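## Task

On the rack's front face there are twelve drive blanks arranged as three rows with four in each. Every blank that protrudes must be pressed inward until it reaches its stop and catches. The exception is the blank in the middle row that is second from the right when looking at the rack's front; it must be left untouched. The rack is free-standing, so it must not tilt beyond a small amount (a larger tilt means failure), and at the end it must sit where it was at the start.

## Robot and tools

Robot: two six-joint arms with parallel grippers, left_arm and right_arm. Calibrated bases: left_arm about (+0.010, +0.243, 0) m, right_arm about (-0.002, -0.363, 0) m, both facing +x. A camera stand is fixed behind them.

Frame: every position, velocity and offset uses the scene frame. Its origin is on the table surface, halfway between the nominal bases; +x points out over the table, +z up, and left_arm is on the +y side (arm names do not match image sides). Rotations of an offset turn the gripper about its own Hand target position. A gripper's fingers point along its own +z and separate along its y. end_effector_position is the spot between the pads, roughly 1 cm short of the fingertips. Printed poses can be a few cm off, more at long reach.

execute_actions(actions, cameras): actions is a list of actions; each action is a table of up to 15 rows, one row per 1/30 s step, and a short table repeats its final row to fill 15 steps. Each row is a single list of 14 numbers, each in [-1, 1]: dx, dy, dz, rx, ry, rz, opening for left_arm, then the same seven for right_arm. The six pose numbers are an offset, not a pose: measured from that arm's Hand target as it was when the action began (every row counts from that same start), along scene axes; 1.0 equals 0.6 m or 180 degrees, and rx, ry, rz form one rotation vector. Repeating an offset in a later action moves further. Sending six zeros re-requests the current Hand target. opening is absolute: +1 fully open (0.093 m), -1 closed; resend the current value to keep a gripper unchanged, since 0 is itself a command. cameras: list of names, ["all"], or []; images come by default only when actions is empty.

move(target, speed, blend, opening_speed, grip_force, blocking, cameras): target is one 14-number row laid out exactly as above, or a list of up to 15 such rows; every row is an offset from the Hand targets at the move's start, not from the previous row. Paths are straight, all finish together, take at least 0.5 s and are cut off after 10 s. speed: m/s, 0.002 to 2.9 (default 0.25), one value or one per target; rotation is limited to twice that in rad/s. blend: corner rounding radius in m for a list (0 = stop at each). opening_speed: rate of the commanded opening per second on the -1..+1 scale, at least 0.2. grip_force: newtons per pad, 10 to 50, one value or one per arm; it persists. blocking=false returns after about 0.5 s while the move continues. Moves do not avoid obstacles or the other arm. Faster moves overshoot and hit harder; a target set further beyond a contact presses harder. Avoid paths close to an arm's own base.

wait(seconds 0 to 10): lets time pass holding commands. stop(): brakes a running move. zoom_image(camera, region): camera is cam_high, cam_left_wrist or cam_right_wrist; region [x0, y0, x1, y1] in pixels of its latest image (all 672x504), origin top-left, at most 504 wide and 504 high. read_manual(section="licences") only gives licence text. finished_scene(scene): pass the current scene's number; it ends the scene irreversibly, and the goal must hold without the robot.

Results: per arm end_effector_position (m) and end_effector_quat_wxyz; Hand target (last commanded pose after clipping, the base for next offsets); Tool commands; grip_measured (+1 open, -1 closed, pads meet near -0.94); Joint positions (last entry is gripper opening in m); Joint velocities ("within noise" when still); joint torques (sign toward larger joint angle, joints 1-3 wrap at ±28 N m); motor temperatures. A move adds a "move:" line: done, off_target, moving, held or fault, plus limits=paced (pose clipped) or limits=held (steps withheld). Neither done nor off_target tells you about contact.

Control quirks: each step the commanded orientation is clipped to within 40 degrees of the measured one. Friction and weight can leave the gripper short, low or tilted; small moves can fail or drift sideways, so check the pose after each move and correct tilt. The gripper often rests short of its Hand target; the next command re-requests it, so send any remaining gap as an extra offset. An arm blocked by something keeps pushing until commanded away: after a press, command the target back behind the gripper's actual position.

For this job: push blanks with closed fingertips or the gripper face, moving along -x or +x toward the rack front at low speed, with the target only slightly past the latch point, then back off. Never touch the excluded blank. Brace lightly or push gently so the unfixed rack neither slides nor tips; it must stay put. Avoid: collisions or presses between the two arms or grippers, strain on a wrist camera cable, fast impacts with the rack or table, knocking anything off the table, and sustained pushing toward unreachable poses, which heats motors (MOTOR HOT at 75 °C; at 90 °C the arm folds and idles; at 100 °C it collapses).

Each tool is called after "Call:" as name(argument=value, ...) on one line, values as JSON.

## Session

Call:
execute_actions(actions=[])

Scene clock: 0.00 s.
left_arm: end_effector_position=(+0.4004, +0.2251, +0.0973) grip_measured=+1.000 end_effector_quat_wxyz=(+0.591, +0.022, +0.806, -0.005) | right_arm: end_effector_position=(+0.3766, -0.3743, +0.0666) grip_measured=+1.000 end_effector_quat_wxyz=(+0.537, +0.038, +0.838, -0.091)
Joint positions: left_arm=[-0.069 1.556 0.352 0.898 -0.015 0.015 0.093] | right_arm=[0.086 1.588 0.356 0.797 0.279 0.006 0.093]
Joint velocities: within noise
Joint torques (N m): no reading
Motor temperatures (°C): left_arm=[30 42 35 33 29 29 28] | right_arm=[25 39 38 42 26 24 29]
Heat: left arm: 42 °C; right arm: 42 °C.
Hand target: left_arm +0.4037, +0.2249, +0.1055; +0.601, +0.022, +0.799, -0.005 | right_arm +0.3780, -0.3742, +0.0692; +0.540, +0.039, +0.836, -0.090
Tool commands: left_gripper/opening=+1.0 right_gripper/opening=+1.0

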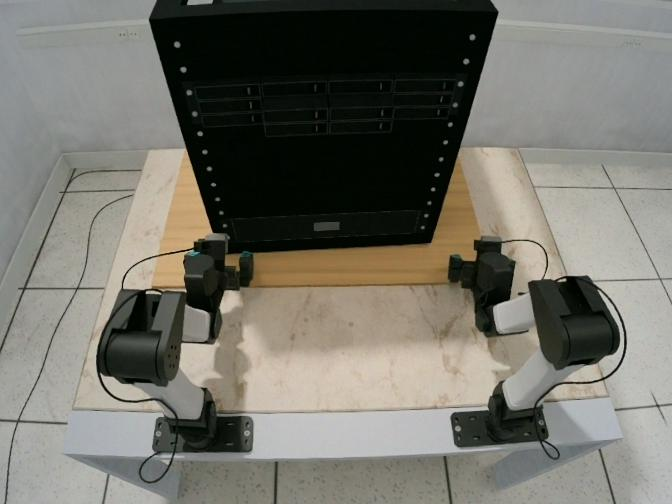

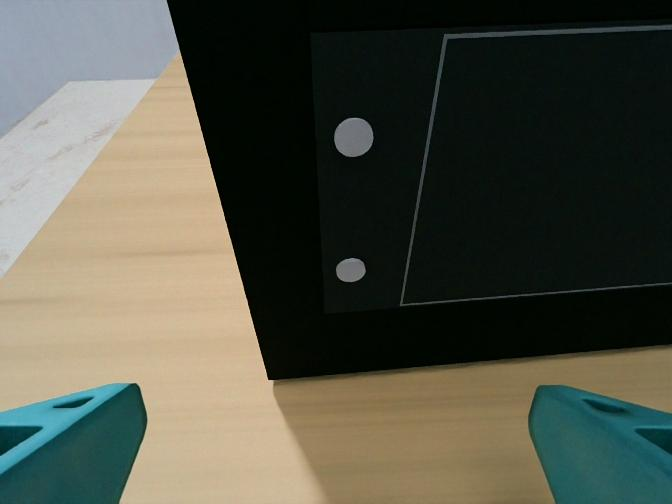

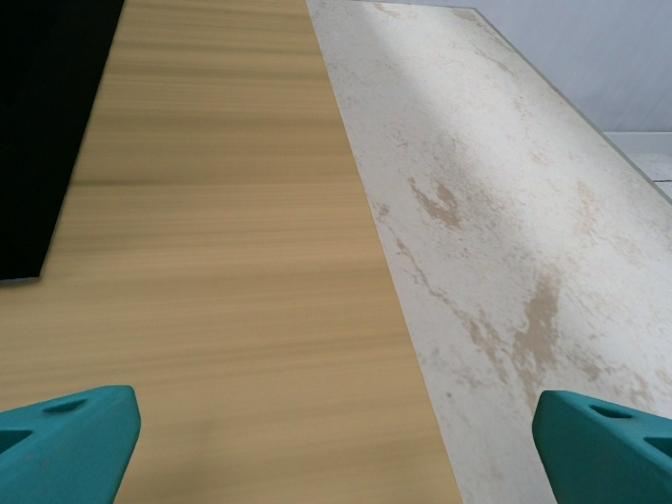

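Call:
zoom_image(camera="cam_high", region=[170, 60, 490, 150])

Call:
zoom_image(camera="cam_high", region=[180, 70, 330, 145])

Call:
zoom_image(camera="cam_high", region=[320, 70, 470, 145])

Scaled by 1.575 from the camera's 672x504 image, which has a finer 960x720 frame.

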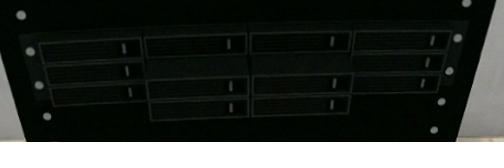

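Scaled by 3.360 from the camera's 672x504 image, which has a finer 960x720 frame.

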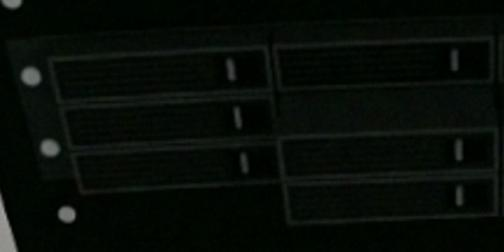

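Scaled by 3.360 from the camera's 672x504 image, which has a finer 960x720 frame.

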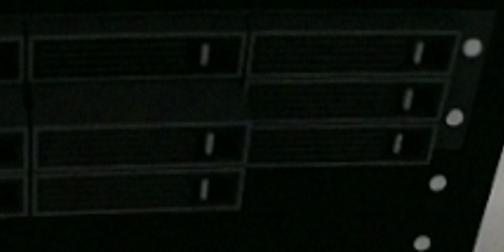

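Call:
move(target=[-0.1395, -0.19, 0.5908, -0.0077, -0.0894, 0.0122, 1, 0, 0, 0, 0, 0, 0, 1], speed=0.25, cameras=["cam_high", "cam_left_wrist"])

Scene clock: 144.20 s.
left_arm: end_effector_position=(+0.3215, +0.1101, +0.4506) grip_measured=+1.000 end_effector_quat_wxyz=(+0.702, +0.005, +0.712, -0.001) | right_arm: end_effector_position=(+0.3766, -0.3743, +0.0666) grip_measured=+1.000 end_effector_quat_wxyz=(+0.537, +0.038, +0.838, -0.091)
Joint positions: left_arm=[-0.758 1.07 1.278 -0.228 -0.731 -0.007 0.093] | right_arm=[0.086 1.588 0.356 0.797 0.279 0.006 0.093]
Joint torques (N m): left_arm=[-0.98 -2.21 9.25 2.24 -0.19 0.1] | right_arm=[-0.29 -6.76 4.59 1.79 0.1 -0.04]
Motor temperatures (°C): left_arm=[29 43 37 40 27 28 27] | right_arm=[25 42 41 46 25 23 28]
Heat: left arm: 43 °C; right arm: 46 °C.
Hand target: left_arm +0.3199, +0.1109, +0.4600; +0.707, +0.000, +0.707, +0.000 | right_arm +0.3780, -0.3742, +0.0692; +0.540, +0.039, +0.836, -0.090
Off the commanded pose: left_arm 0.010 m, 1 deg | right_arm 0.003 m, 0 deg.
move: done
Images, in order (width x height): cam_high 672x504, cam_left_wrist 672x504.

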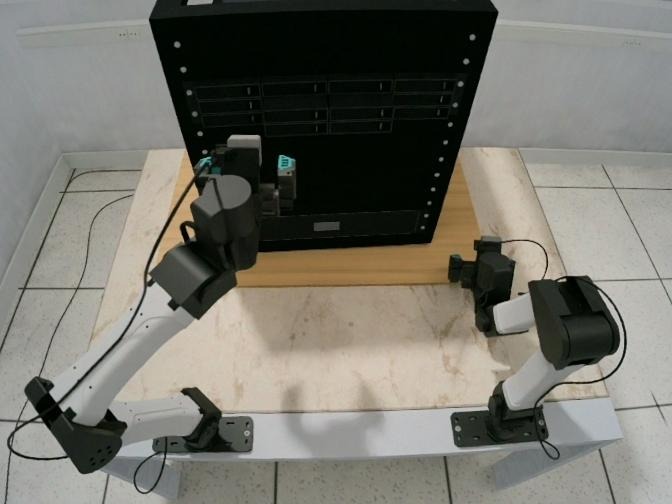

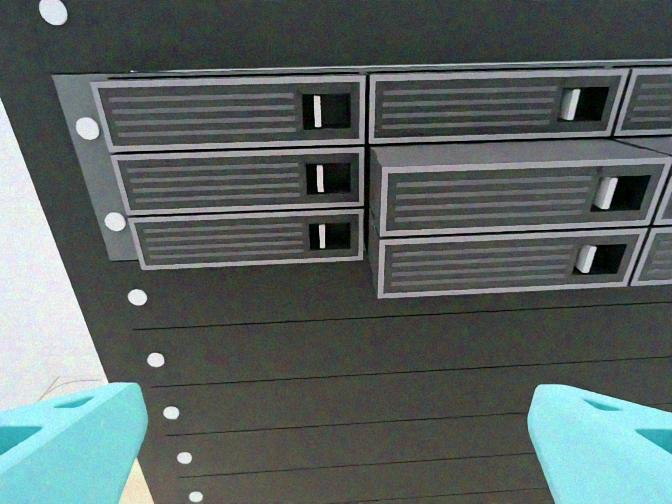

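Call:
zoom_image(camera="cam_left_wrist", region=[50, 50, 400, 310])

Call:
zoom_image(camera="cam_left_wrist", region=[350, 50, 672, 310])

Scaled by 1.440 from the camera's 672x504 image, which has a finer 960x720 frame.

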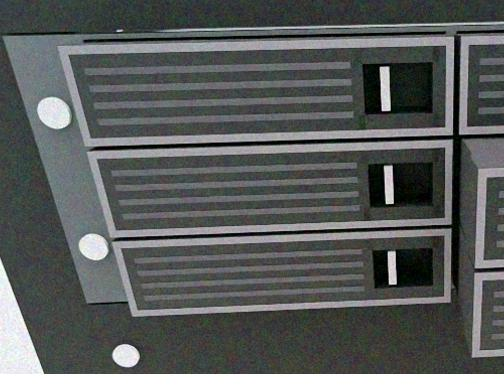

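Scaled by 1.565 from the camera's 672x504 image, which has a finer 960x720 frame.

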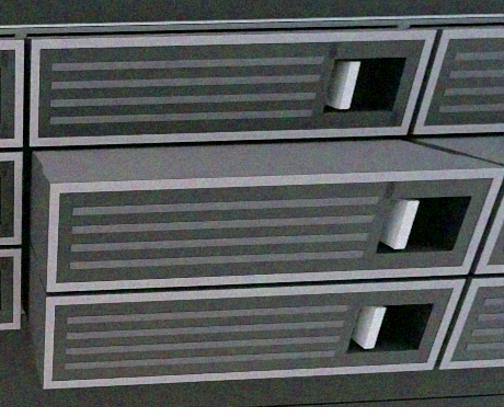

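Call:
move(target=[0, 0, 0, 0, 0, 0, 1, -0.0967, 0.3737, 0.6513, 0.0232, -0.1344, 0.0586, 1], speed=0.25, cameras=["cam_high", "cam_left_wrist", "cam_right_wrist"])

Scene clock: 165.10 s.
left_arm: end_effector_position=(+0.3215, +0.1102, +0.4505) grip_measured=+1.000 end_effector_quat_wxyz=(+0.702, +0.005, +0.712, -0.001) | right_arm: end_effector_position=(+0.3198, -0.1508, +0.4550) grip_measured=+1.000 end_effector_quat_wxyz=(+0.707, -0.002, +0.707, +0.005)
Joint positions: left_arm=[-0.758 1.07 1.278 -0.228 -0.732 -0.007 0.093] | right_arm=[0.933 1.301 1.414 -0.112 0.929 0.005 0.093]
Joint torques (N m): left_arm=[-0.98 -2.21 9.26 2.24 -0.2 0.09] | right_arm=[0.28 -4.1 7.99 1.5 0.19 -0.12]
Heat: left arm: 41 °C; right arm: 46 °C.
Hand target: left_arm +0.3199, +0.1110, +0.4601; +0.707, +0.000, +0.707, +0.000 | right_arm +0.3199, -0.1498, +0.4600; +0.707, +0.000, +0.707, +0.000
Off the commanded pose: left_arm 0.010 m, 1 deg | right_arm 0.005 m, 1 deg.
move: done

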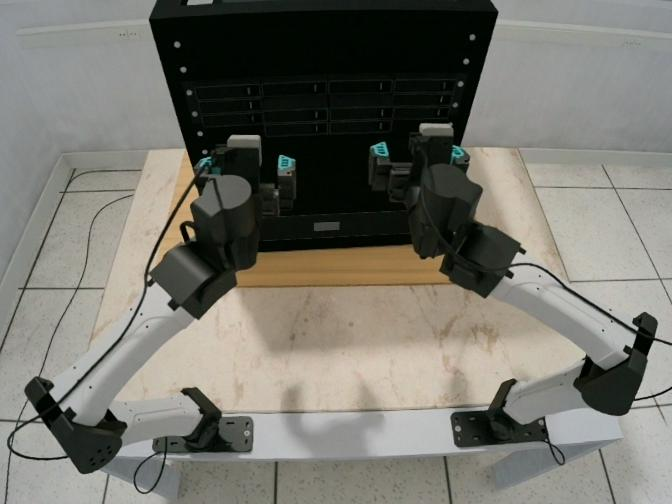

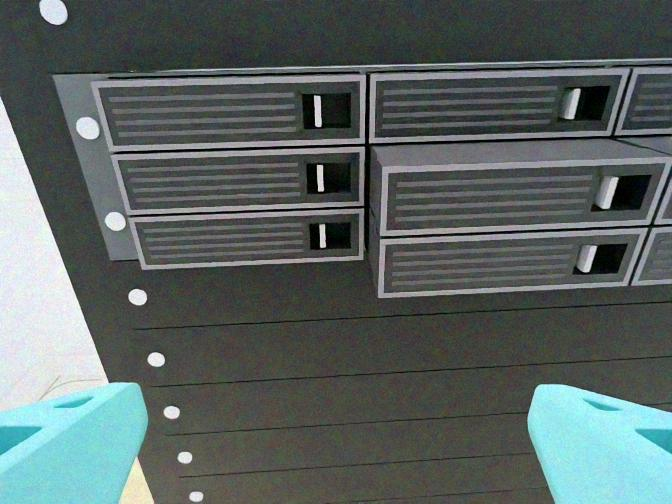

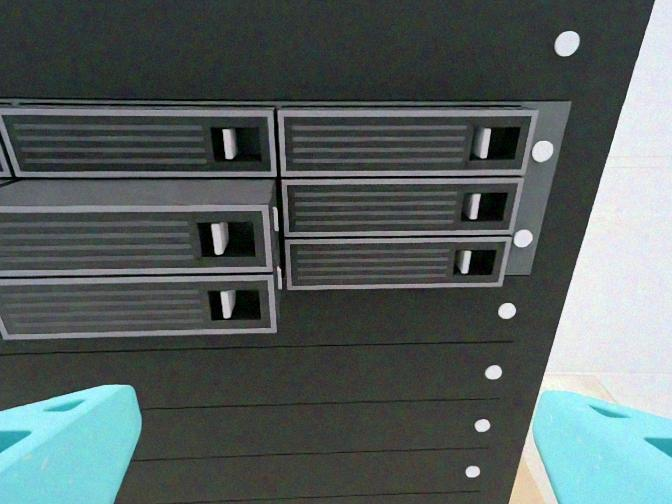

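Call:
zoom_image(camera="cam_right_wrist", region=[260, 80, 600, 320])

Call:
zoom_image(camera="cam_right_wrist", region=[0, 80, 300, 350])

Scaled by 1.482 from the camera's 672x504 image, which has a finer 960x720 frame.

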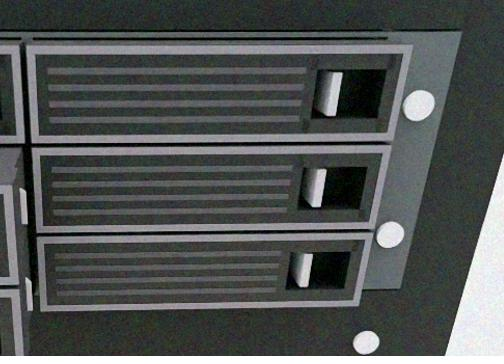

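Scaled by 1.680 from the camera's 672x504 image, which has a finer 960x720 frame.

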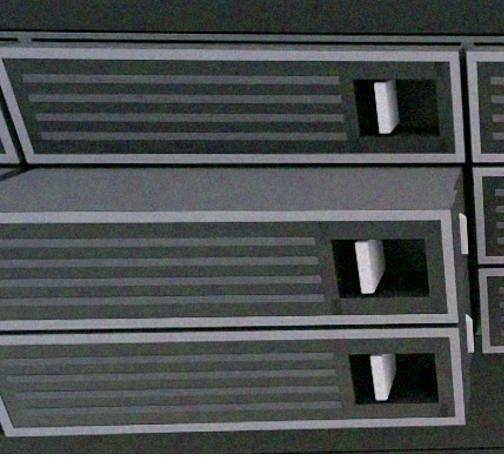

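Call:
move(target=[0, 0, 0, 0, 0, 0, -1, 0, 0, 0, 0, 0, 0, -1], cameras=["cam_left_wrist", "cam_right_wrist"])

Scene clock: 247.77 s.
left_arm: end_effector_position=(+0.3215, +0.1102, +0.4505) grip_measured=-0.984 end_effector_quat_wxyz=(+0.702, +0.005, +0.712, -0.001) | right_arm: end_effector_position=(+0.3198, -0.1510, +0.4549) grip_measured=-0.983 end_effector_quat_wxyz=(+0.707, -0.002, +0.707, +0.005)
Joint positions: left_arm=[-0.758 1.07 1.278 -0.228 -0.732 -0.007 0] | right_arm=[0.933 1.301 1.414 -0.113 0.93 0.005 0]
Joint torques (N m): left_arm=[-0.98 -2.22 9.25 2.24 -0.2 0.09] | right_arm=[0.28 -4.1 8.01 1.49 0.19 -0.12]
Motor temperatures (°C): left_arm=[29 38 42 41 27 27 26] | right_arm=[25 38 45 45 25 23 28]
Heat: left arm: 42 °C; right arm: 45 °C.
Hand target: left_arm +0.3199, +0.1109, +0.4601; +0.707, +0.000, +0.707, +0.000 | right_arm +0.3199, -0.1499, +0.4600; +0.707, +0.000, +0.707, +0.000
Off the commanded pose: left_arm 0.010 m, 1 deg | right_arm 0.005 m, 1 deg.
move: done
Images, in order (width x height): cam_left_wrist 672x504, cam_right_wrist 672x504.

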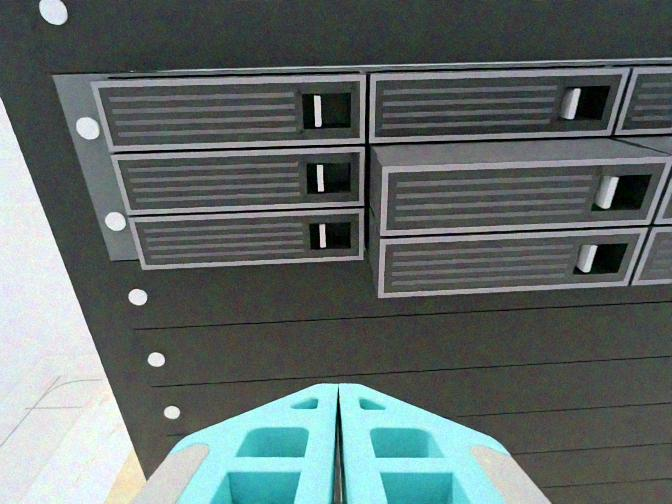

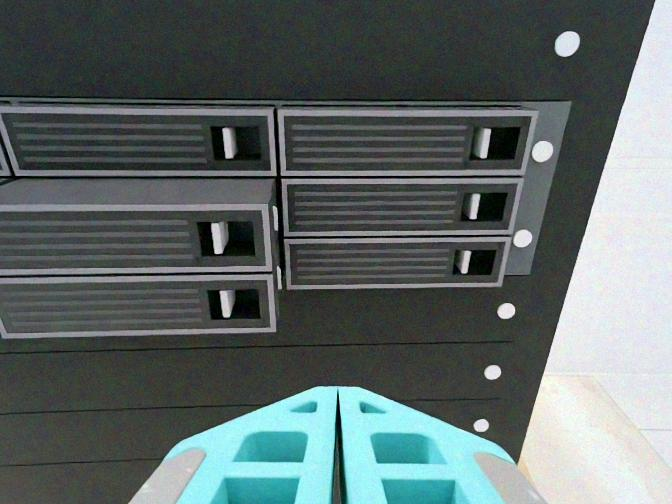

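Call:
move(target=[0.0418, -0.1165, -0.1343, 0, -0.1667, 0, -1, 0, -0.1, 0, 0, 0, 0, -1], speed=0.2, cameras=["cam_high", "cam_left_wrist", "cam_right_wrist"])

Scene clock: 282.20 s.
left_arm: end_effector_position=(+0.3464, +0.0453, +0.3755) grip_measured=-0.984 end_effector_quat_wxyz=(+0.861, -0.005, +0.508, +0.004) | right_arm: end_effector_position=(+0.3211, -0.2076, +0.4652) grip_measured=-0.983 end_effector_quat_wxyz=(+0.711, +0.009, +0.703, +0.002)
Joint positions: left_arm=[-0.83 1.499 0.721 1.462 -0.699 0.479 0] | right_arm=[0.785 1.172 1.363 -0.176 0.8 0.004 0]
Joint torques (N m): left_arm=[-0.72 -5.31 7.1 1.73 0.41 0.11] | right_arm=[-1.11 -5.59 4.33 1.55 -0.16 -0.1]
Heat: left arm: 43 °C; right arm: 46 °C.
Hand target: left_arm +0.3450, +0.0410, +0.3793; +0.866, +0.000, +0.500, +0.000 | right_arm +0.3199, -0.2098, +0.4599; +0.707, +0.000, +0.707, +0.000
Off the commanded pose: left_arm 0.006 m, 1 deg | right_arm 0.006 m, 1 deg.
move: done

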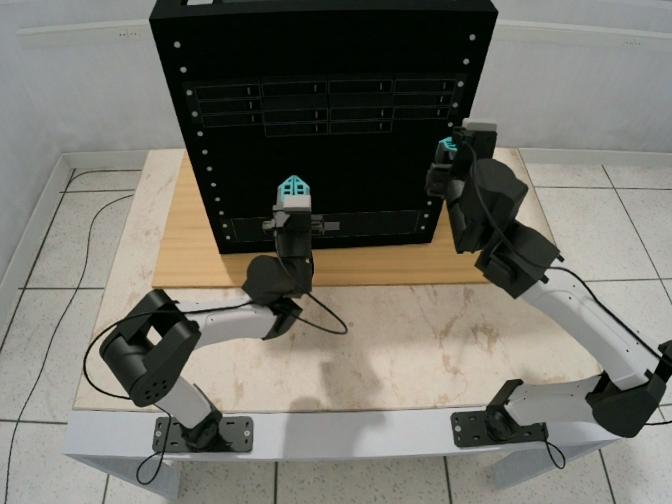

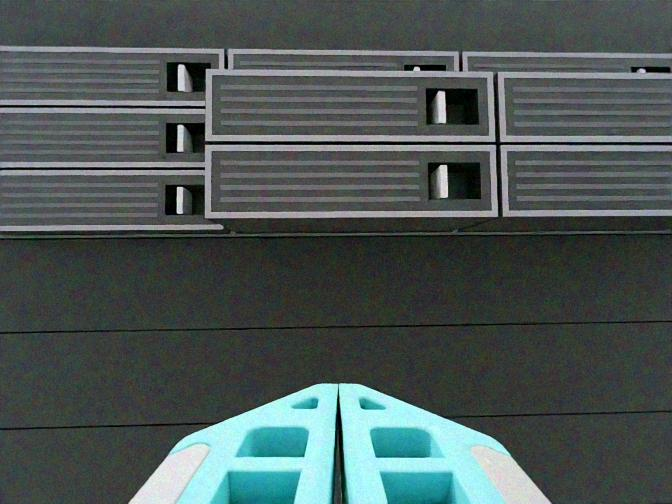

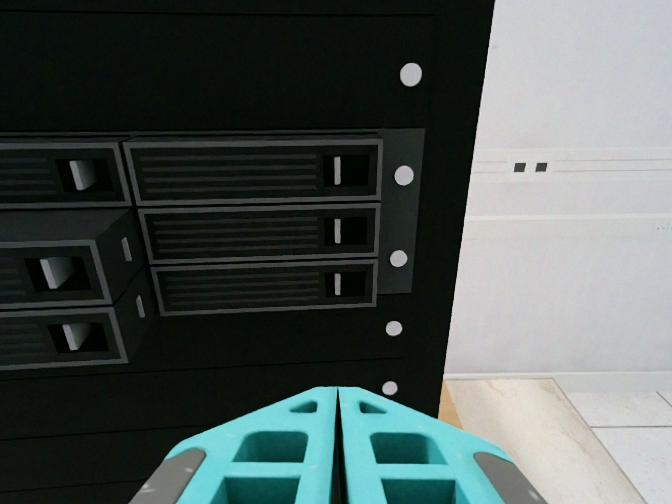

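Call:
move(target=[0.0493, -0.0072, 0.1137, 0, 0, 0, -1, 0, 0, 0, 0, 0, 0, -1], speed=0.1, cameras=["cam_left_wrist", "cam_high"])

Scene clock: 302.13 s.
left_arm: end_effector_position=(+0.3774, +0.0326, +0.4307) grip_measured=-0.984 end_effector_quat_wxyz=(+0.858, +0.009, +0.514, +0.012) | right_arm: end_effector_position=(+0.3211, -0.2075, +0.4652) grip_measured=-0.983 end_effector_quat_wxyz=(+0.711, +0.008, +0.703, +0.002)
Joint positions: left_arm=[-0.78 1.499 0.981 1.153 -0.652 0.452 0] | right_arm=[0.785 1.172 1.363 -0.176 0.8 0.004 0]
Joint torques (N m): left_arm=[0.35 -8.42 9.17 1.6 0.38 -0.12] | right_arm=[-1.11 -5.59 4.33 1.55 -0.17 -0.1]
Heat: left arm: 43 °C; right arm: 44 °C.
Hand target: left_arm +0.3745, +0.0367, +0.4475; +0.866, +0.000, +0.500, +0.000 | right_arm +0.3199, -0.2097, +0.4600; +0.707, +0.000, +0.707, +0.000
Off the commanded pose: left_arm 0.017 m, 3 deg | right_arm 0.006 m, 1 deg.
move: off_target (left_arm)
Images, in order (width x height): cam_high 672x504, cam_left_wrist 672x504.

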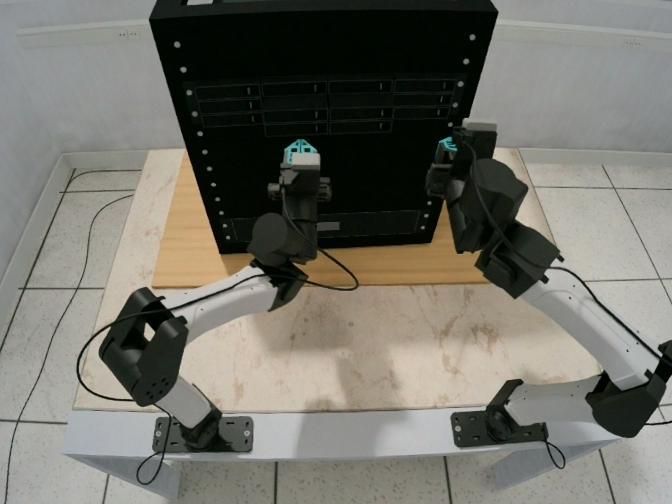

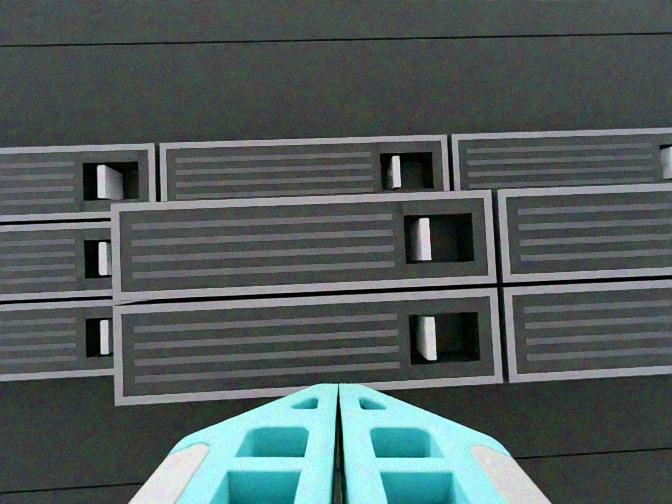

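Call:
move(target=[0.0, 0.014, 0.0225, -0.009, 0, 0, -1, 0, 0, 0, 0, 0, 0, -1], speed=0.06, cameras=["cam_left_wrist"])

Scene clock: 328.60 s.
left_arm: end_effector_position=(+0.3801, +0.0387, +0.4399) grip_measured=-0.984 end_effector_quat_wxyz=(+0.856, +0.001, +0.517, +0.007) | right_arm: end_effector_position=(+0.3211, -0.2075, +0.4652) grip_measured=-0.983 end_effector_quat_wxyz=(+0.711, +0.008, +0.703, +0.002)
Joint positions: left_arm=[-0.765 1.481 1.008 1.097 -0.651 0.42 0] | right_arm=[0.785 1.172 1.363 -0.176 0.8 0.004 0]
Joint torques (N m): left_arm=[0.31 -9.16 9.43 1.64 0.36 -0.1] | right_arm=[-1.11 -5.59 4.33 1.55 -0.17 -0.1]
Heat: left arm: 43 °C; right arm: 43 °C.
Hand target: left_arm +0.3746, +0.0451, +0.4611; +0.866, -0.012, +0.500, -0.007 | right_arm +0.3199, -0.2097, +0.4600; +0.707, +0.000, +0.707, +0.000
Off the commanded pose: left_arm 0.023 m, 3 deg | right_arm 0.006 m, 1 deg.
move: off_target (left_arm)
Images, in order (width x height): cam_left_wrist 672x504.

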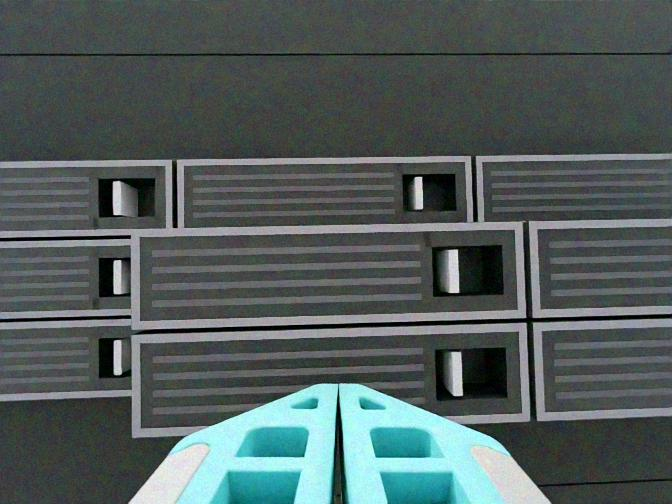

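Call:
move(target=[0.0, 0.003, 0.012, 0.0, 0, 0, -1, 0, 0, 0, 0, 0, 0, -1], speed=0.06, cameras=["cam_left_wrist"])

Scene clock: 343.20 s.
left_arm: end_effector_position=(+0.3804, +0.0399, +0.4462) grip_measured=-0.984 end_effector_quat_wxyz=(+0.855, +0.001, +0.518, +0.007) | right_arm: end_effector_position=(+0.3211, -0.2075, +0.4652) grip_measured=-0.983 end_effector_quat_wxyz=(+0.711, +0.008, +0.703, +0.002)
Joint positions: left_arm=[-0.762 1.472 1.028 1.064 -0.649 0.417 0] | right_arm=[0.785 1.172 1.363 -0.176 0.8 0.004 0]
Joint torques (N m): left_arm=[0.39 -9.21 9.54 1.63 0.38 -0.11] | right_arm=[-1.13 -5.59 4.33 1.55 -0.17 -0.1]
Motor temperatures (°C): left_arm=[28 43 44 36 26 27 27] | right_arm=[25 37 41 43 25 23 28]
Heat: left arm: 44 °C; right arm: 43 °C.
Hand target: left_arm +0.3745, +0.0470, +0.4684; +0.866, -0.012, +0.500, -0.007 | right_arm +0.3199, -0.2097, +0.4600; +0.707, +0.000, +0.707, +0.000
Off the commanded pose: left_arm 0.024 m, 3 deg | right_arm 0.006 m, 1 deg.
move: off_target (left_arm)
Images, in order (width x height): cam_left_wrist 672x504.

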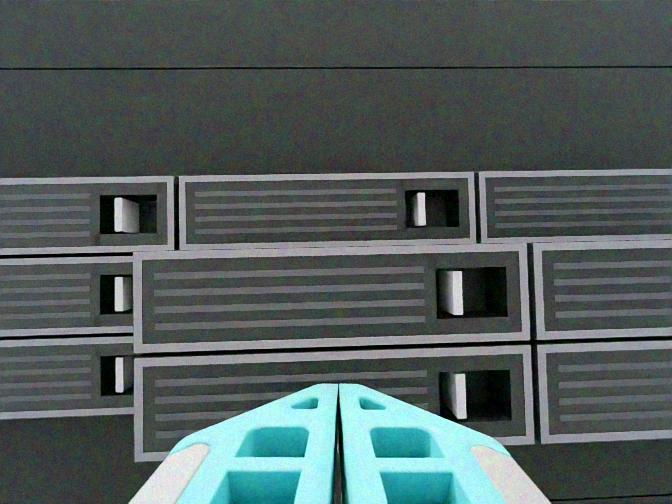

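Call:
move(target=[0.025, 0.0, 0.0, 0.0, 0, 0, -1, 0, 0, 0, 0, 0, 0, -1], speed=0.04, cameras=["cam_left_wrist", "cam_high"])

Scene clock: 353.20 s.
left_arm: end_effector_position=(+0.3875, +0.0479, +0.4595) grip_measured=-0.984 end_effector_quat_wxyz=(+0.861, -0.010, +0.508, +0.002) | right_arm: end_effector_position=(+0.3211, -0.2075, +0.4652) grip_measured=-0.983 end_effector_quat_wxyz=(+0.711, +0.008, +0.703, +0.002)
Joint positions: left_arm=[-0.727 1.48 1.07 1.048 -0.624 0.392 0] | right_arm=[0.785 1.172 1.363 -0.176 0.8 0.004 0]
Joint torques (N m): left_arm=[0.28 -6 9.54 1.6 0.4 -0.11] | right_arm=[-1.11 -5.57 4.31 1.55 -0.17 -0.1]
Heat: left arm: 46 °C; right arm: 43 °C.
Hand target: left_arm +0.3895, +0.0469, +0.4683; +0.866, -0.012, +0.500, -0.007 | right_arm +0.3199, -0.2097, +0.4600; +0.707, +0.000, +0.707, +0.000
Off the commanded pose: left_arm 0.009 m, 2 deg | right_arm 0.006 m, 1 deg.
move: done
Images, in order (width x height): cam_high 672x504, cam_left_wrist 672x504.

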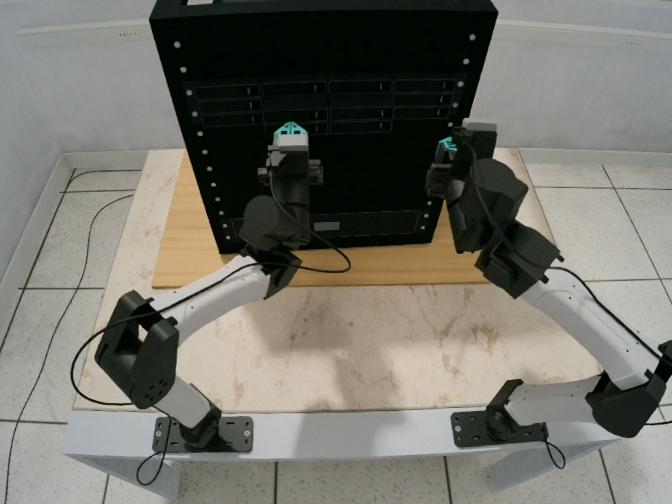

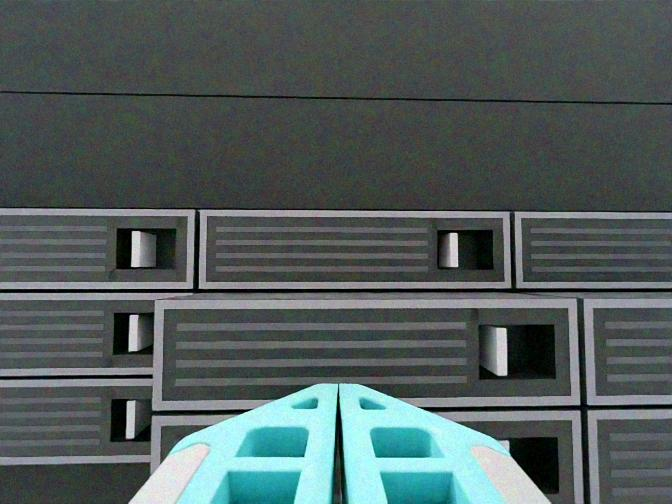

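Call:
move(target=[-0.0167, -0.005, -0.0233, 0.0, 0, 0, -1, 0, 0, 0, 0, 0, 0, -1], speed=0.06, cameras=["cam_left_wrist"])

Scene clock: 366.87 s.
left_arm: end_effector_position=(+0.3820, +0.0448, +0.4537) grip_measured=-0.984 end_effector_quat_wxyz=(+0.864, -0.010, +0.503, -0.007) | right_arm: end_effector_position=(+0.3211, -0.2075, +0.4652) grip_measured=-0.983 end_effector_quat_wxyz=(+0.711, +0.008, +0.703, +0.002)
Joint positions: left_arm=[-0.742 1.48 1.036 1.098 -0.623 0.392 0] | right_arm=[0.785 1.172 1.363 -0.176 0.8 0.004 0]
Joint torques (N m): left_arm=[-0.8 -6.72 6.83 1.79 0.14 0.12] | right_arm=[-1.11 -5.59 4.33 1.55 -0.17 -0.1]
Heat: left arm: 45 °C; right arm: 43 °C.
Hand target: left_arm +0.3796, +0.0440, +0.4544; +0.866, -0.012, +0.500, -0.007 | right_arm +0.3199, -0.2097, +0.4600; +0.707, +0.000, +0.707, +0.000
Off the commanded pose: left_arm 0.003 m, 0 deg | right_arm 0.006 m, 1 deg.
move: done
Images, in order (width x height): cam_left_wrist 672x504.

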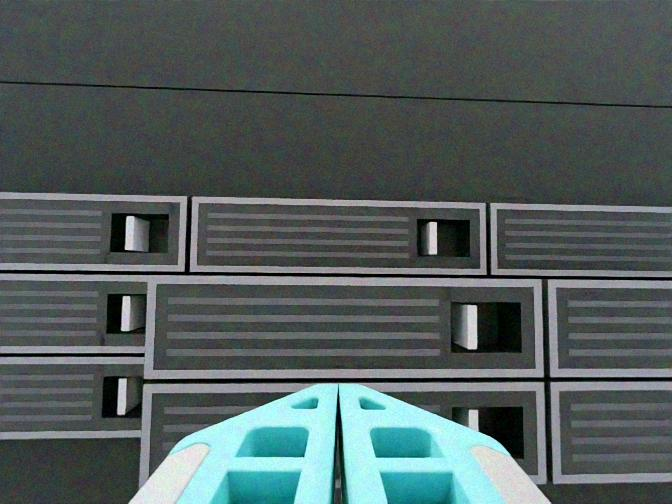

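Call:
move(target=[0.0, -0.003, -0.014, 0.009, 0, 0, -1, 0, 0, 0, 0, 0, 0, -1], speed=0.06, cameras=["cam_left_wrist"])

Scene clock: 371.23 s.
left_arm: end_effector_position=(+0.3811, +0.0455, +0.4464) grip_measured=-0.984 end_effector_quat_wxyz=(+0.864, -0.005, +0.504, +0.001) | right_arm: end_effector_position=(+0.3211, -0.2075, +0.4652) grip_measured=-0.983 end_effector_quat_wxyz=(+0.711, +0.008, +0.703, +0.002)
Joint positions: left_arm=[-0.742 1.48 1.008 1.124 -0.623 0.411 0] | right_arm=[0.785 1.172 1.363 -0.176 0.8 0.004 0]
Joint torques (N m): left_arm=[-0.8 -6.3 6.71 1.79 0.29 0.13] | right_arm=[-1.11 -5.59 4.33 1.55 -0.17 -0.1]
Heat: left arm: 45 °C; right arm: 43 °C.
Hand target: left_arm +0.3796, +0.0422, +0.4459; +0.866, +0.000, +0.500, +0.000 | right_arm +0.3199, -0.2097, +0.4600; +0.707, +0.000, +0.707, +0.000
Off the commanded pose: left_arm 0.004 m, 1 deg | right_arm 0.006 m, 1 deg.
move: done
Images, in order (width x height): cam_left_wrist 672x504.

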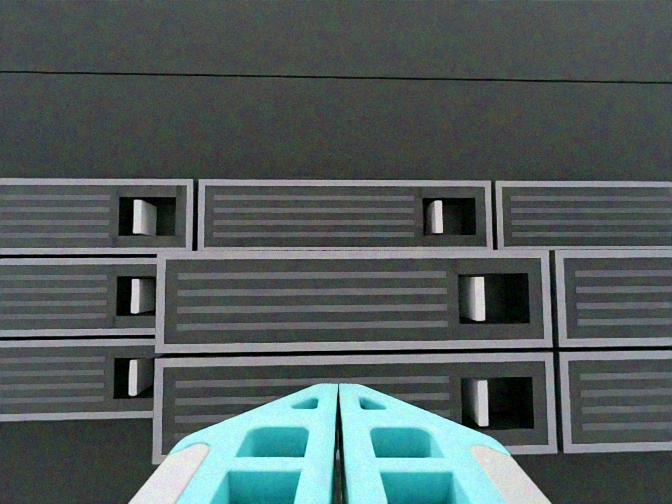

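Call:
move(target=[0.03, -0.004, 0.011, 0.0, 0, 0, -1, 0, 0, 0, 0, 0, 0, -1], speed=0.05, cameras=["cam_left_wrist"])

Scene clock: 381.90 s.
left_arm: end_effector_position=(+0.3945, +0.0408, +0.4444) grip_measured=-0.984 end_effector_quat_wxyz=(+0.862, +0.002, +0.507, +0.008) | right_arm: end_effector_position=(+0.3211, -0.2075, +0.4652) grip_measured=-0.983 end_effector_quat_wxyz=(+0.711, +0.008, +0.703, +0.002)
Joint positions: left_arm=[-0.724 1.523 1.049 1.106 -0.607 0.409 0] | right_arm=[0.785 1.172 1.363 -0.176 0.8 0.004 0]
Joint torques (N m): left_arm=[0.4 -6.23 9.59 1.59 0.37 -0.12] | right_arm=[-1.11 -5.59 4.33 1.55 -0.17 -0.1]
Heat: left arm: 44 °C; right arm: 43 °C.
Hand target: left_arm +0.3975, +0.0398, +0.4526; +0.866, +0.000, +0.500, +0.000 | right_arm +0.3199, -0.2097, +0.4600; +0.707, +0.000, +0.707, +0.000
Off the commanded pose: left_arm 0.009 m, 1 deg | right_arm 0.006 m, 1 deg.
move: done
Images, in order (width x height): cam_left_wrist 672x504.

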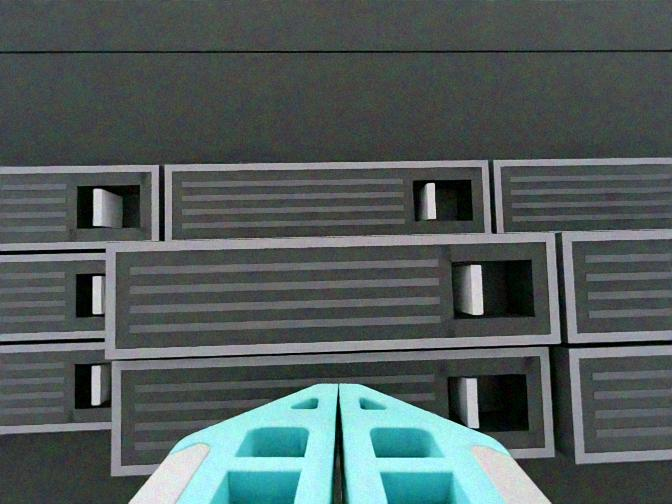

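Call:
move(target=[0.025, 0.002, 0.002, 0.0, 0, 0, -1, 0, 0, 0, 0, 0, 0, -1], speed=0.05, cameras=["cam_left_wrist", "cam_high"])

Scene clock: 389.20 s.
left_arm: end_effector_position=(+0.4096, +0.0418, +0.4452) grip_measured=-0.984 end_effector_quat_wxyz=(+0.862, +0.002, +0.507, +0.008) | right_arm: end_effector_position=(+0.3211, -0.2075, +0.4652) grip_measured=-0.983 end_effector_quat_wxyz=(+0.711, +0.008, +0.703, +0.002)
Joint positions: left_arm=[-0.692 1.561 1.093 1.087 -0.581 0.387 0] | right_arm=[0.785 1.172 1.363 -0.176 0.8 0.004 0]
Joint torques (N m): left_arm=[0.42 -6.69 9.66 1.62 0.37 -0.14] | right_arm=[-1.11 -5.59 4.33 1.54 -0.17 -0.1]
Heat: left arm: 45 °C; right arm: 43 °C.
Hand target: left_arm +0.4125, +0.0410, +0.4537; +0.866, +0.000, +0.500, +0.000 | right_arm +0.3199, -0.2097, +0.4600; +0.707, +0.000, +0.707, +0.000
Off the commanded pose: left_arm 0.009 m, 1 deg | right_arm 0.006 m, 1 deg.
move: done
Images, in order (width x height): cam_high 672x504, cam_left_wrist 672x504.

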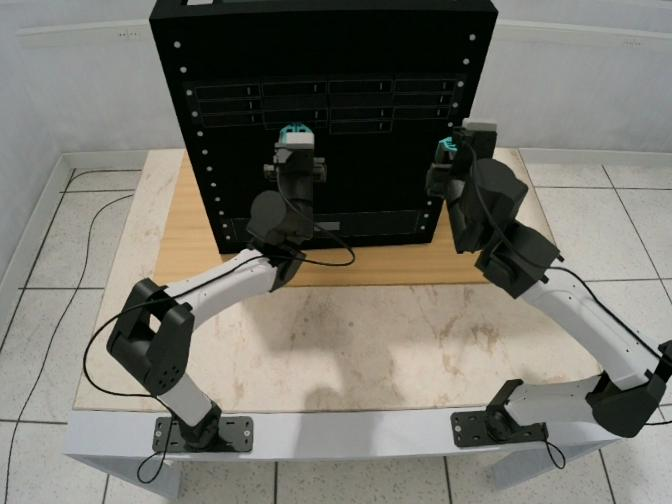

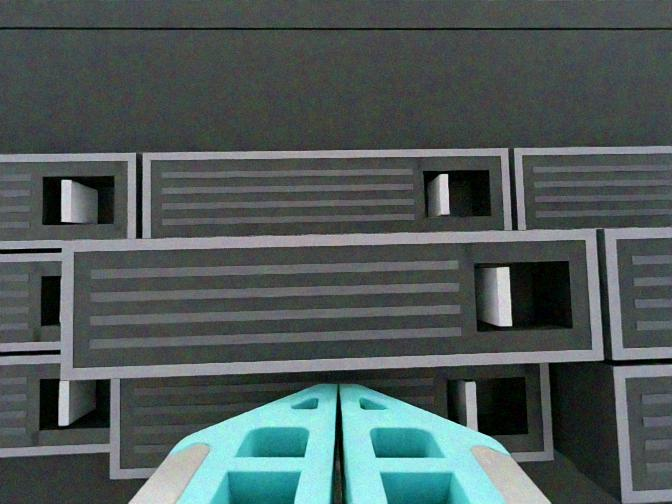

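Call:
move(target=[0.0167, 0.001, 0.001, 0.0, 0, 0, -1, 0, 0, 0, 0, 0, 0, -1], speed=0.04, cameras=["cam_left_wrist"])

Scene clock: 394.33 s.
left_arm: end_effector_position=(+0.4188, +0.0428, +0.4463) grip_measured=-0.984 end_effector_quat_wxyz=(+0.862, +0.000, +0.507, +0.008) | right_arm: end_effector_position=(+0.3211, -0.2075, +0.4652) grip_measured=-0.983 end_effector_quat_wxyz=(+0.711, +0.008, +0.703, +0.002)
Joint positions: left_arm=[-0.673 1.586 1.123 1.078 -0.568 0.373 0] | right_arm=[0.785 1.172 1.363 -0.176 0.8 0.004 0]
Joint torques (N m): left_arm=[0.47 -6.78 9.83 1.6 0.4 -0.12] | right_arm=[-1.11 -5.57 4.34 1.55 -0.17 -0.1]
Heat: left arm: 45 °C; right arm: 43 °C.
Hand target: left_arm +0.4225, +0.0415, +0.4544; +0.866, +0.000, +0.500, +0.000 | right_arm +0.3199, -0.2097, +0.4600; +0.707, +0.000, +0.707, +0.000
Off the commanded pose: left_arm 0.009 m, 1 deg | right_arm 0.006 m, 1 deg.
move: done
Images, in order (width x height): cam_left_wrist 672x504.

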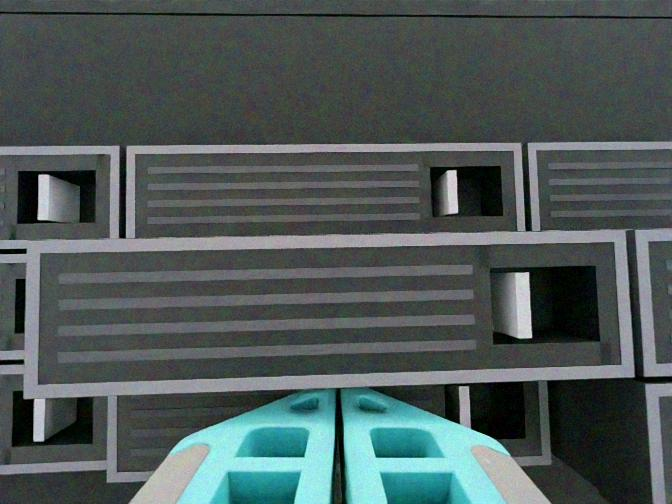

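Call:
move(target=[0.01, 0.001, 0.001, 0.0, 0, 0, -1, 0, 0, 0, 0, 0, 0, -1], speed=0.03, cameras=["cam_left_wrist"])

Scene clock: 409.27 s.
left_arm: end_effector_position=(+0.4245, +0.0430, +0.4470) grip_measured=-0.984 end_effector_quat_wxyz=(+0.862, +0.000, +0.507, +0.007) | right_arm: end_effector_position=(+0.3211, -0.2075, +0.4652) grip_measured=-0.983 end_effector_quat_wxyz=(+0.711, +0.008, +0.703, +0.002)
Joint positions: left_arm=[-0.662 1.601 1.142 1.07 -0.559 0.364 0] | right_arm=[0.785 1.172 1.363 -0.176 0.8 0.004 0]
Joint torques (N m): left_arm=[0.55 -6.94 9.91 1.59 0.39 -0.14] | right_arm=[-1.11 -5.57 4.33 1.55 -0.17 -0.1]
Heat: left arm: 47 °C; right arm: 43 °C.
Hand target: left_arm +0.4285, +0.0421, +0.4549; +0.866, +0.000, +0.500, +0.000 | right_arm +0.3199, -0.2097, +0.4600; +0.707, +0.000, +0.707, +0.000
Off the commanded pose: left_arm 0.009 m, 1 deg | right_arm 0.006 m, 1 deg.
move: done
Images, in order (width x height): cam_left_wrist 672x504.

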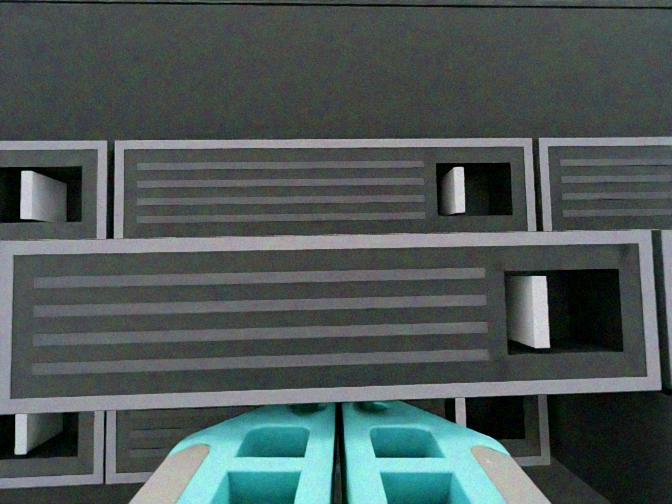

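Call:
move(target=[0.0067, 0.0, 0.0, 0.0, 0, 0, -1, 0, 0, 0, 0, 0, 0, -1], speed=0.03, cameras=["cam_left_wrist"])

Scene clock: 412.93 s.
left_arm: end_effector_position=(+0.4264, +0.0430, +0.4470) grip_measured=-0.984 end_effector_quat_wxyz=(+0.862, +0.000, +0.507, +0.006) | right_arm: end_effector_position=(+0.3211, -0.2075, +0.4652) grip_measured=-0.983 end_effector_quat_wxyz=(+0.711, +0.008, +0.703, +0.002)
Joint positions: left_arm=[-0.658 1.607 1.148 1.069 -0.556 0.36 0] | right_arm=[0.785 1.172 1.363 -0.176 0.8 0.004 0]
Joint torques (N m): left_arm=[0.85 -6.49 10.37 1.58 0.42 -0.11] | right_arm=[-1.11 -5.59 4.33 1.55 -0.17 -0.1]
Heat: left arm: 47 °C; right arm: 43 °C.
Hand target: left_arm +0.4325, +0.0421, +0.4550; +0.866, +0.000, +0.500, +0.000 | right_arm +0.3199, -0.2097, +0.4600; +0.707, +0.000, +0.707, +0.000
Off the commanded pose: left_arm 0.010 m, 1 deg | right_arm 0.006 m, 1 deg.
move: done
Images, in order (width x height): cam_left_wrist 672x504.

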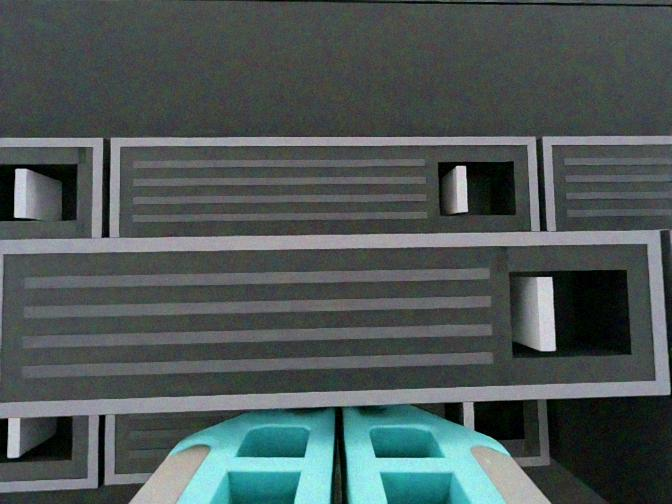

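Call:
zoom_image(camera="cam_left_wrist", region=[0, 380, 240, 504])

Call:
zoom_image(camera="cam_left_wrist", region=[430, 380, 672, 504])

Scaled by 2.100 from the camera's 672x504 image, which has a finer 960x720 frame.

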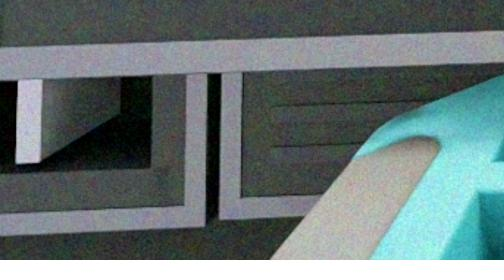

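Scaled by 2.083 from the camera's 672x504 image, which has a finer 960x720 frame.

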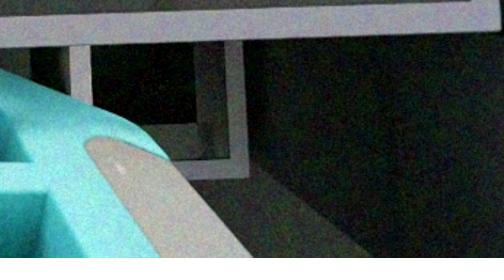

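Call:
move(target=[0.01, 0.0, 0.0, 0.0, 0, 0, -1, 0, 0, 0, 0, 0, 0, -1], speed=0.03, cameras=["cam_left_wrist"])

Scene clock: 425.83 s.
left_arm: end_effector_position=(+0.4269, +0.0426, +0.4468) grip_measured=-0.984 end_effector_quat_wxyz=(+0.863, -0.004, +0.504, +0.003) | right_arm: end_effector_position=(+0.3211, -0.2075, +0.4652) grip_measured=-0.983 end_effector_quat_wxyz=(+0.711, +0.008, +0.703, +0.002)
Joint positions: left_arm=[-0.658 1.613 1.149 1.081 -0.556 0.355 0] | right_arm=[0.785 1.172 1.363 -0.176 0.8 0.004 0]
Joint torques (N m): left_arm=[1.72 -5.65 11.6 1.38 0.51 -0.16] | right_arm=[-1.11 -5.57 4.33 1.55 -0.17 -0.1]
Heat: left arm: 48 °C; right arm: 42 °C.
Hand target: left_arm +0.4385, +0.0421, +0.4549; +0.866, +0.000, +0.500, +0.000 | right_arm +0.3199, -0.2097, +0.4600; +0.707, +0.000, +0.707, +0.000
Off the commanded pose: left_arm 0.014 m, 1 deg | right_arm 0.006 m, 1 deg.
move: off_target (left_arm)
Images, in order (width x height): cam_left_wrist 672x504.

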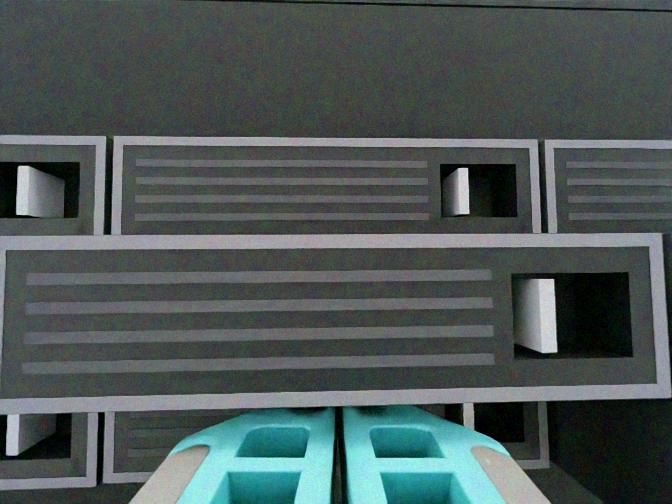

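Call:
move(target=[-0.1, 0.0, -0.018, 0.0, 0, 0, -1, 0, 0, 0, 0, 0, 0, -1], speed=0.06, cameras=["cam_left_wrist", "cam_high"])

Scene clock: 437.70 s.
left_arm: end_effector_position=(+0.3878, +0.0353, +0.4332) grip_measured=-0.984 end_effector_quat_wxyz=(+0.860, +0.013, +0.510, +0.001) | right_arm: end_effector_position=(+0.3211, -0.2075, +0.4652) grip_measured=-0.983 end_effector_quat_wxyz=(+0.711, +0.008, +0.703, +0.002)
Joint positions: left_arm=[-0.743 1.512 1.001 1.132 -0.602 0.411 0] | right_arm=[0.785 1.172 1.363 -0.176 0.8 0.004 0]
Joint torques (N m): left_arm=[-0.83 -9.76 6.67 1.85 0 0.13] | right_arm=[-1.11 -5.59 4.33 1.55 -0.17 -0.1]
Heat: left arm: 48 °C; right arm: 42 °C.
Hand target: left_arm +0.3786, +0.0422, +0.4441; +0.866, +0.000, +0.500, +0.000 | right_arm +0.3199, -0.2097, +0.4600; +0.707, +0.000, +0.707, +0.000
Off the commanded pose: left_arm 0.016 m, 2 deg | right_arm 0.006 m, 1 deg.
move: off_target (left_arm)
Images, in order (width x height): cam_high 672x504, cam_left_wrist 672x504.

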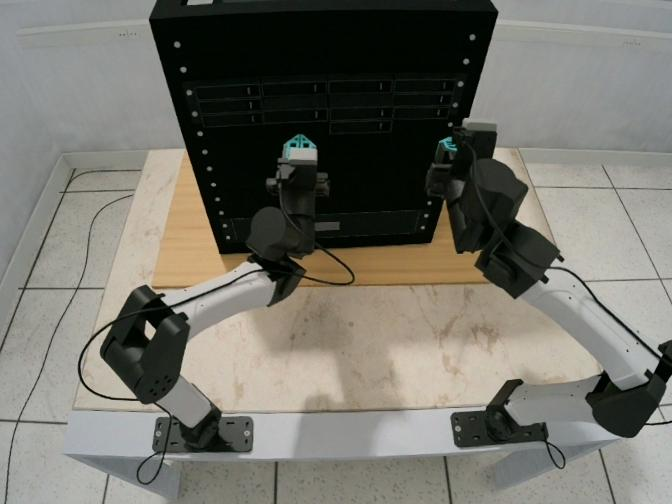

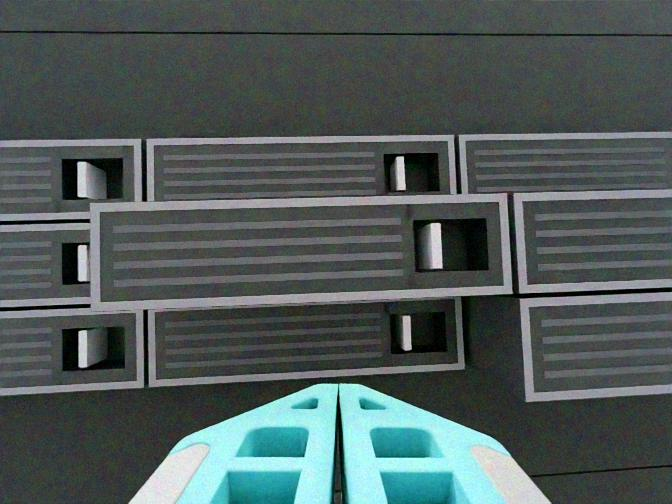

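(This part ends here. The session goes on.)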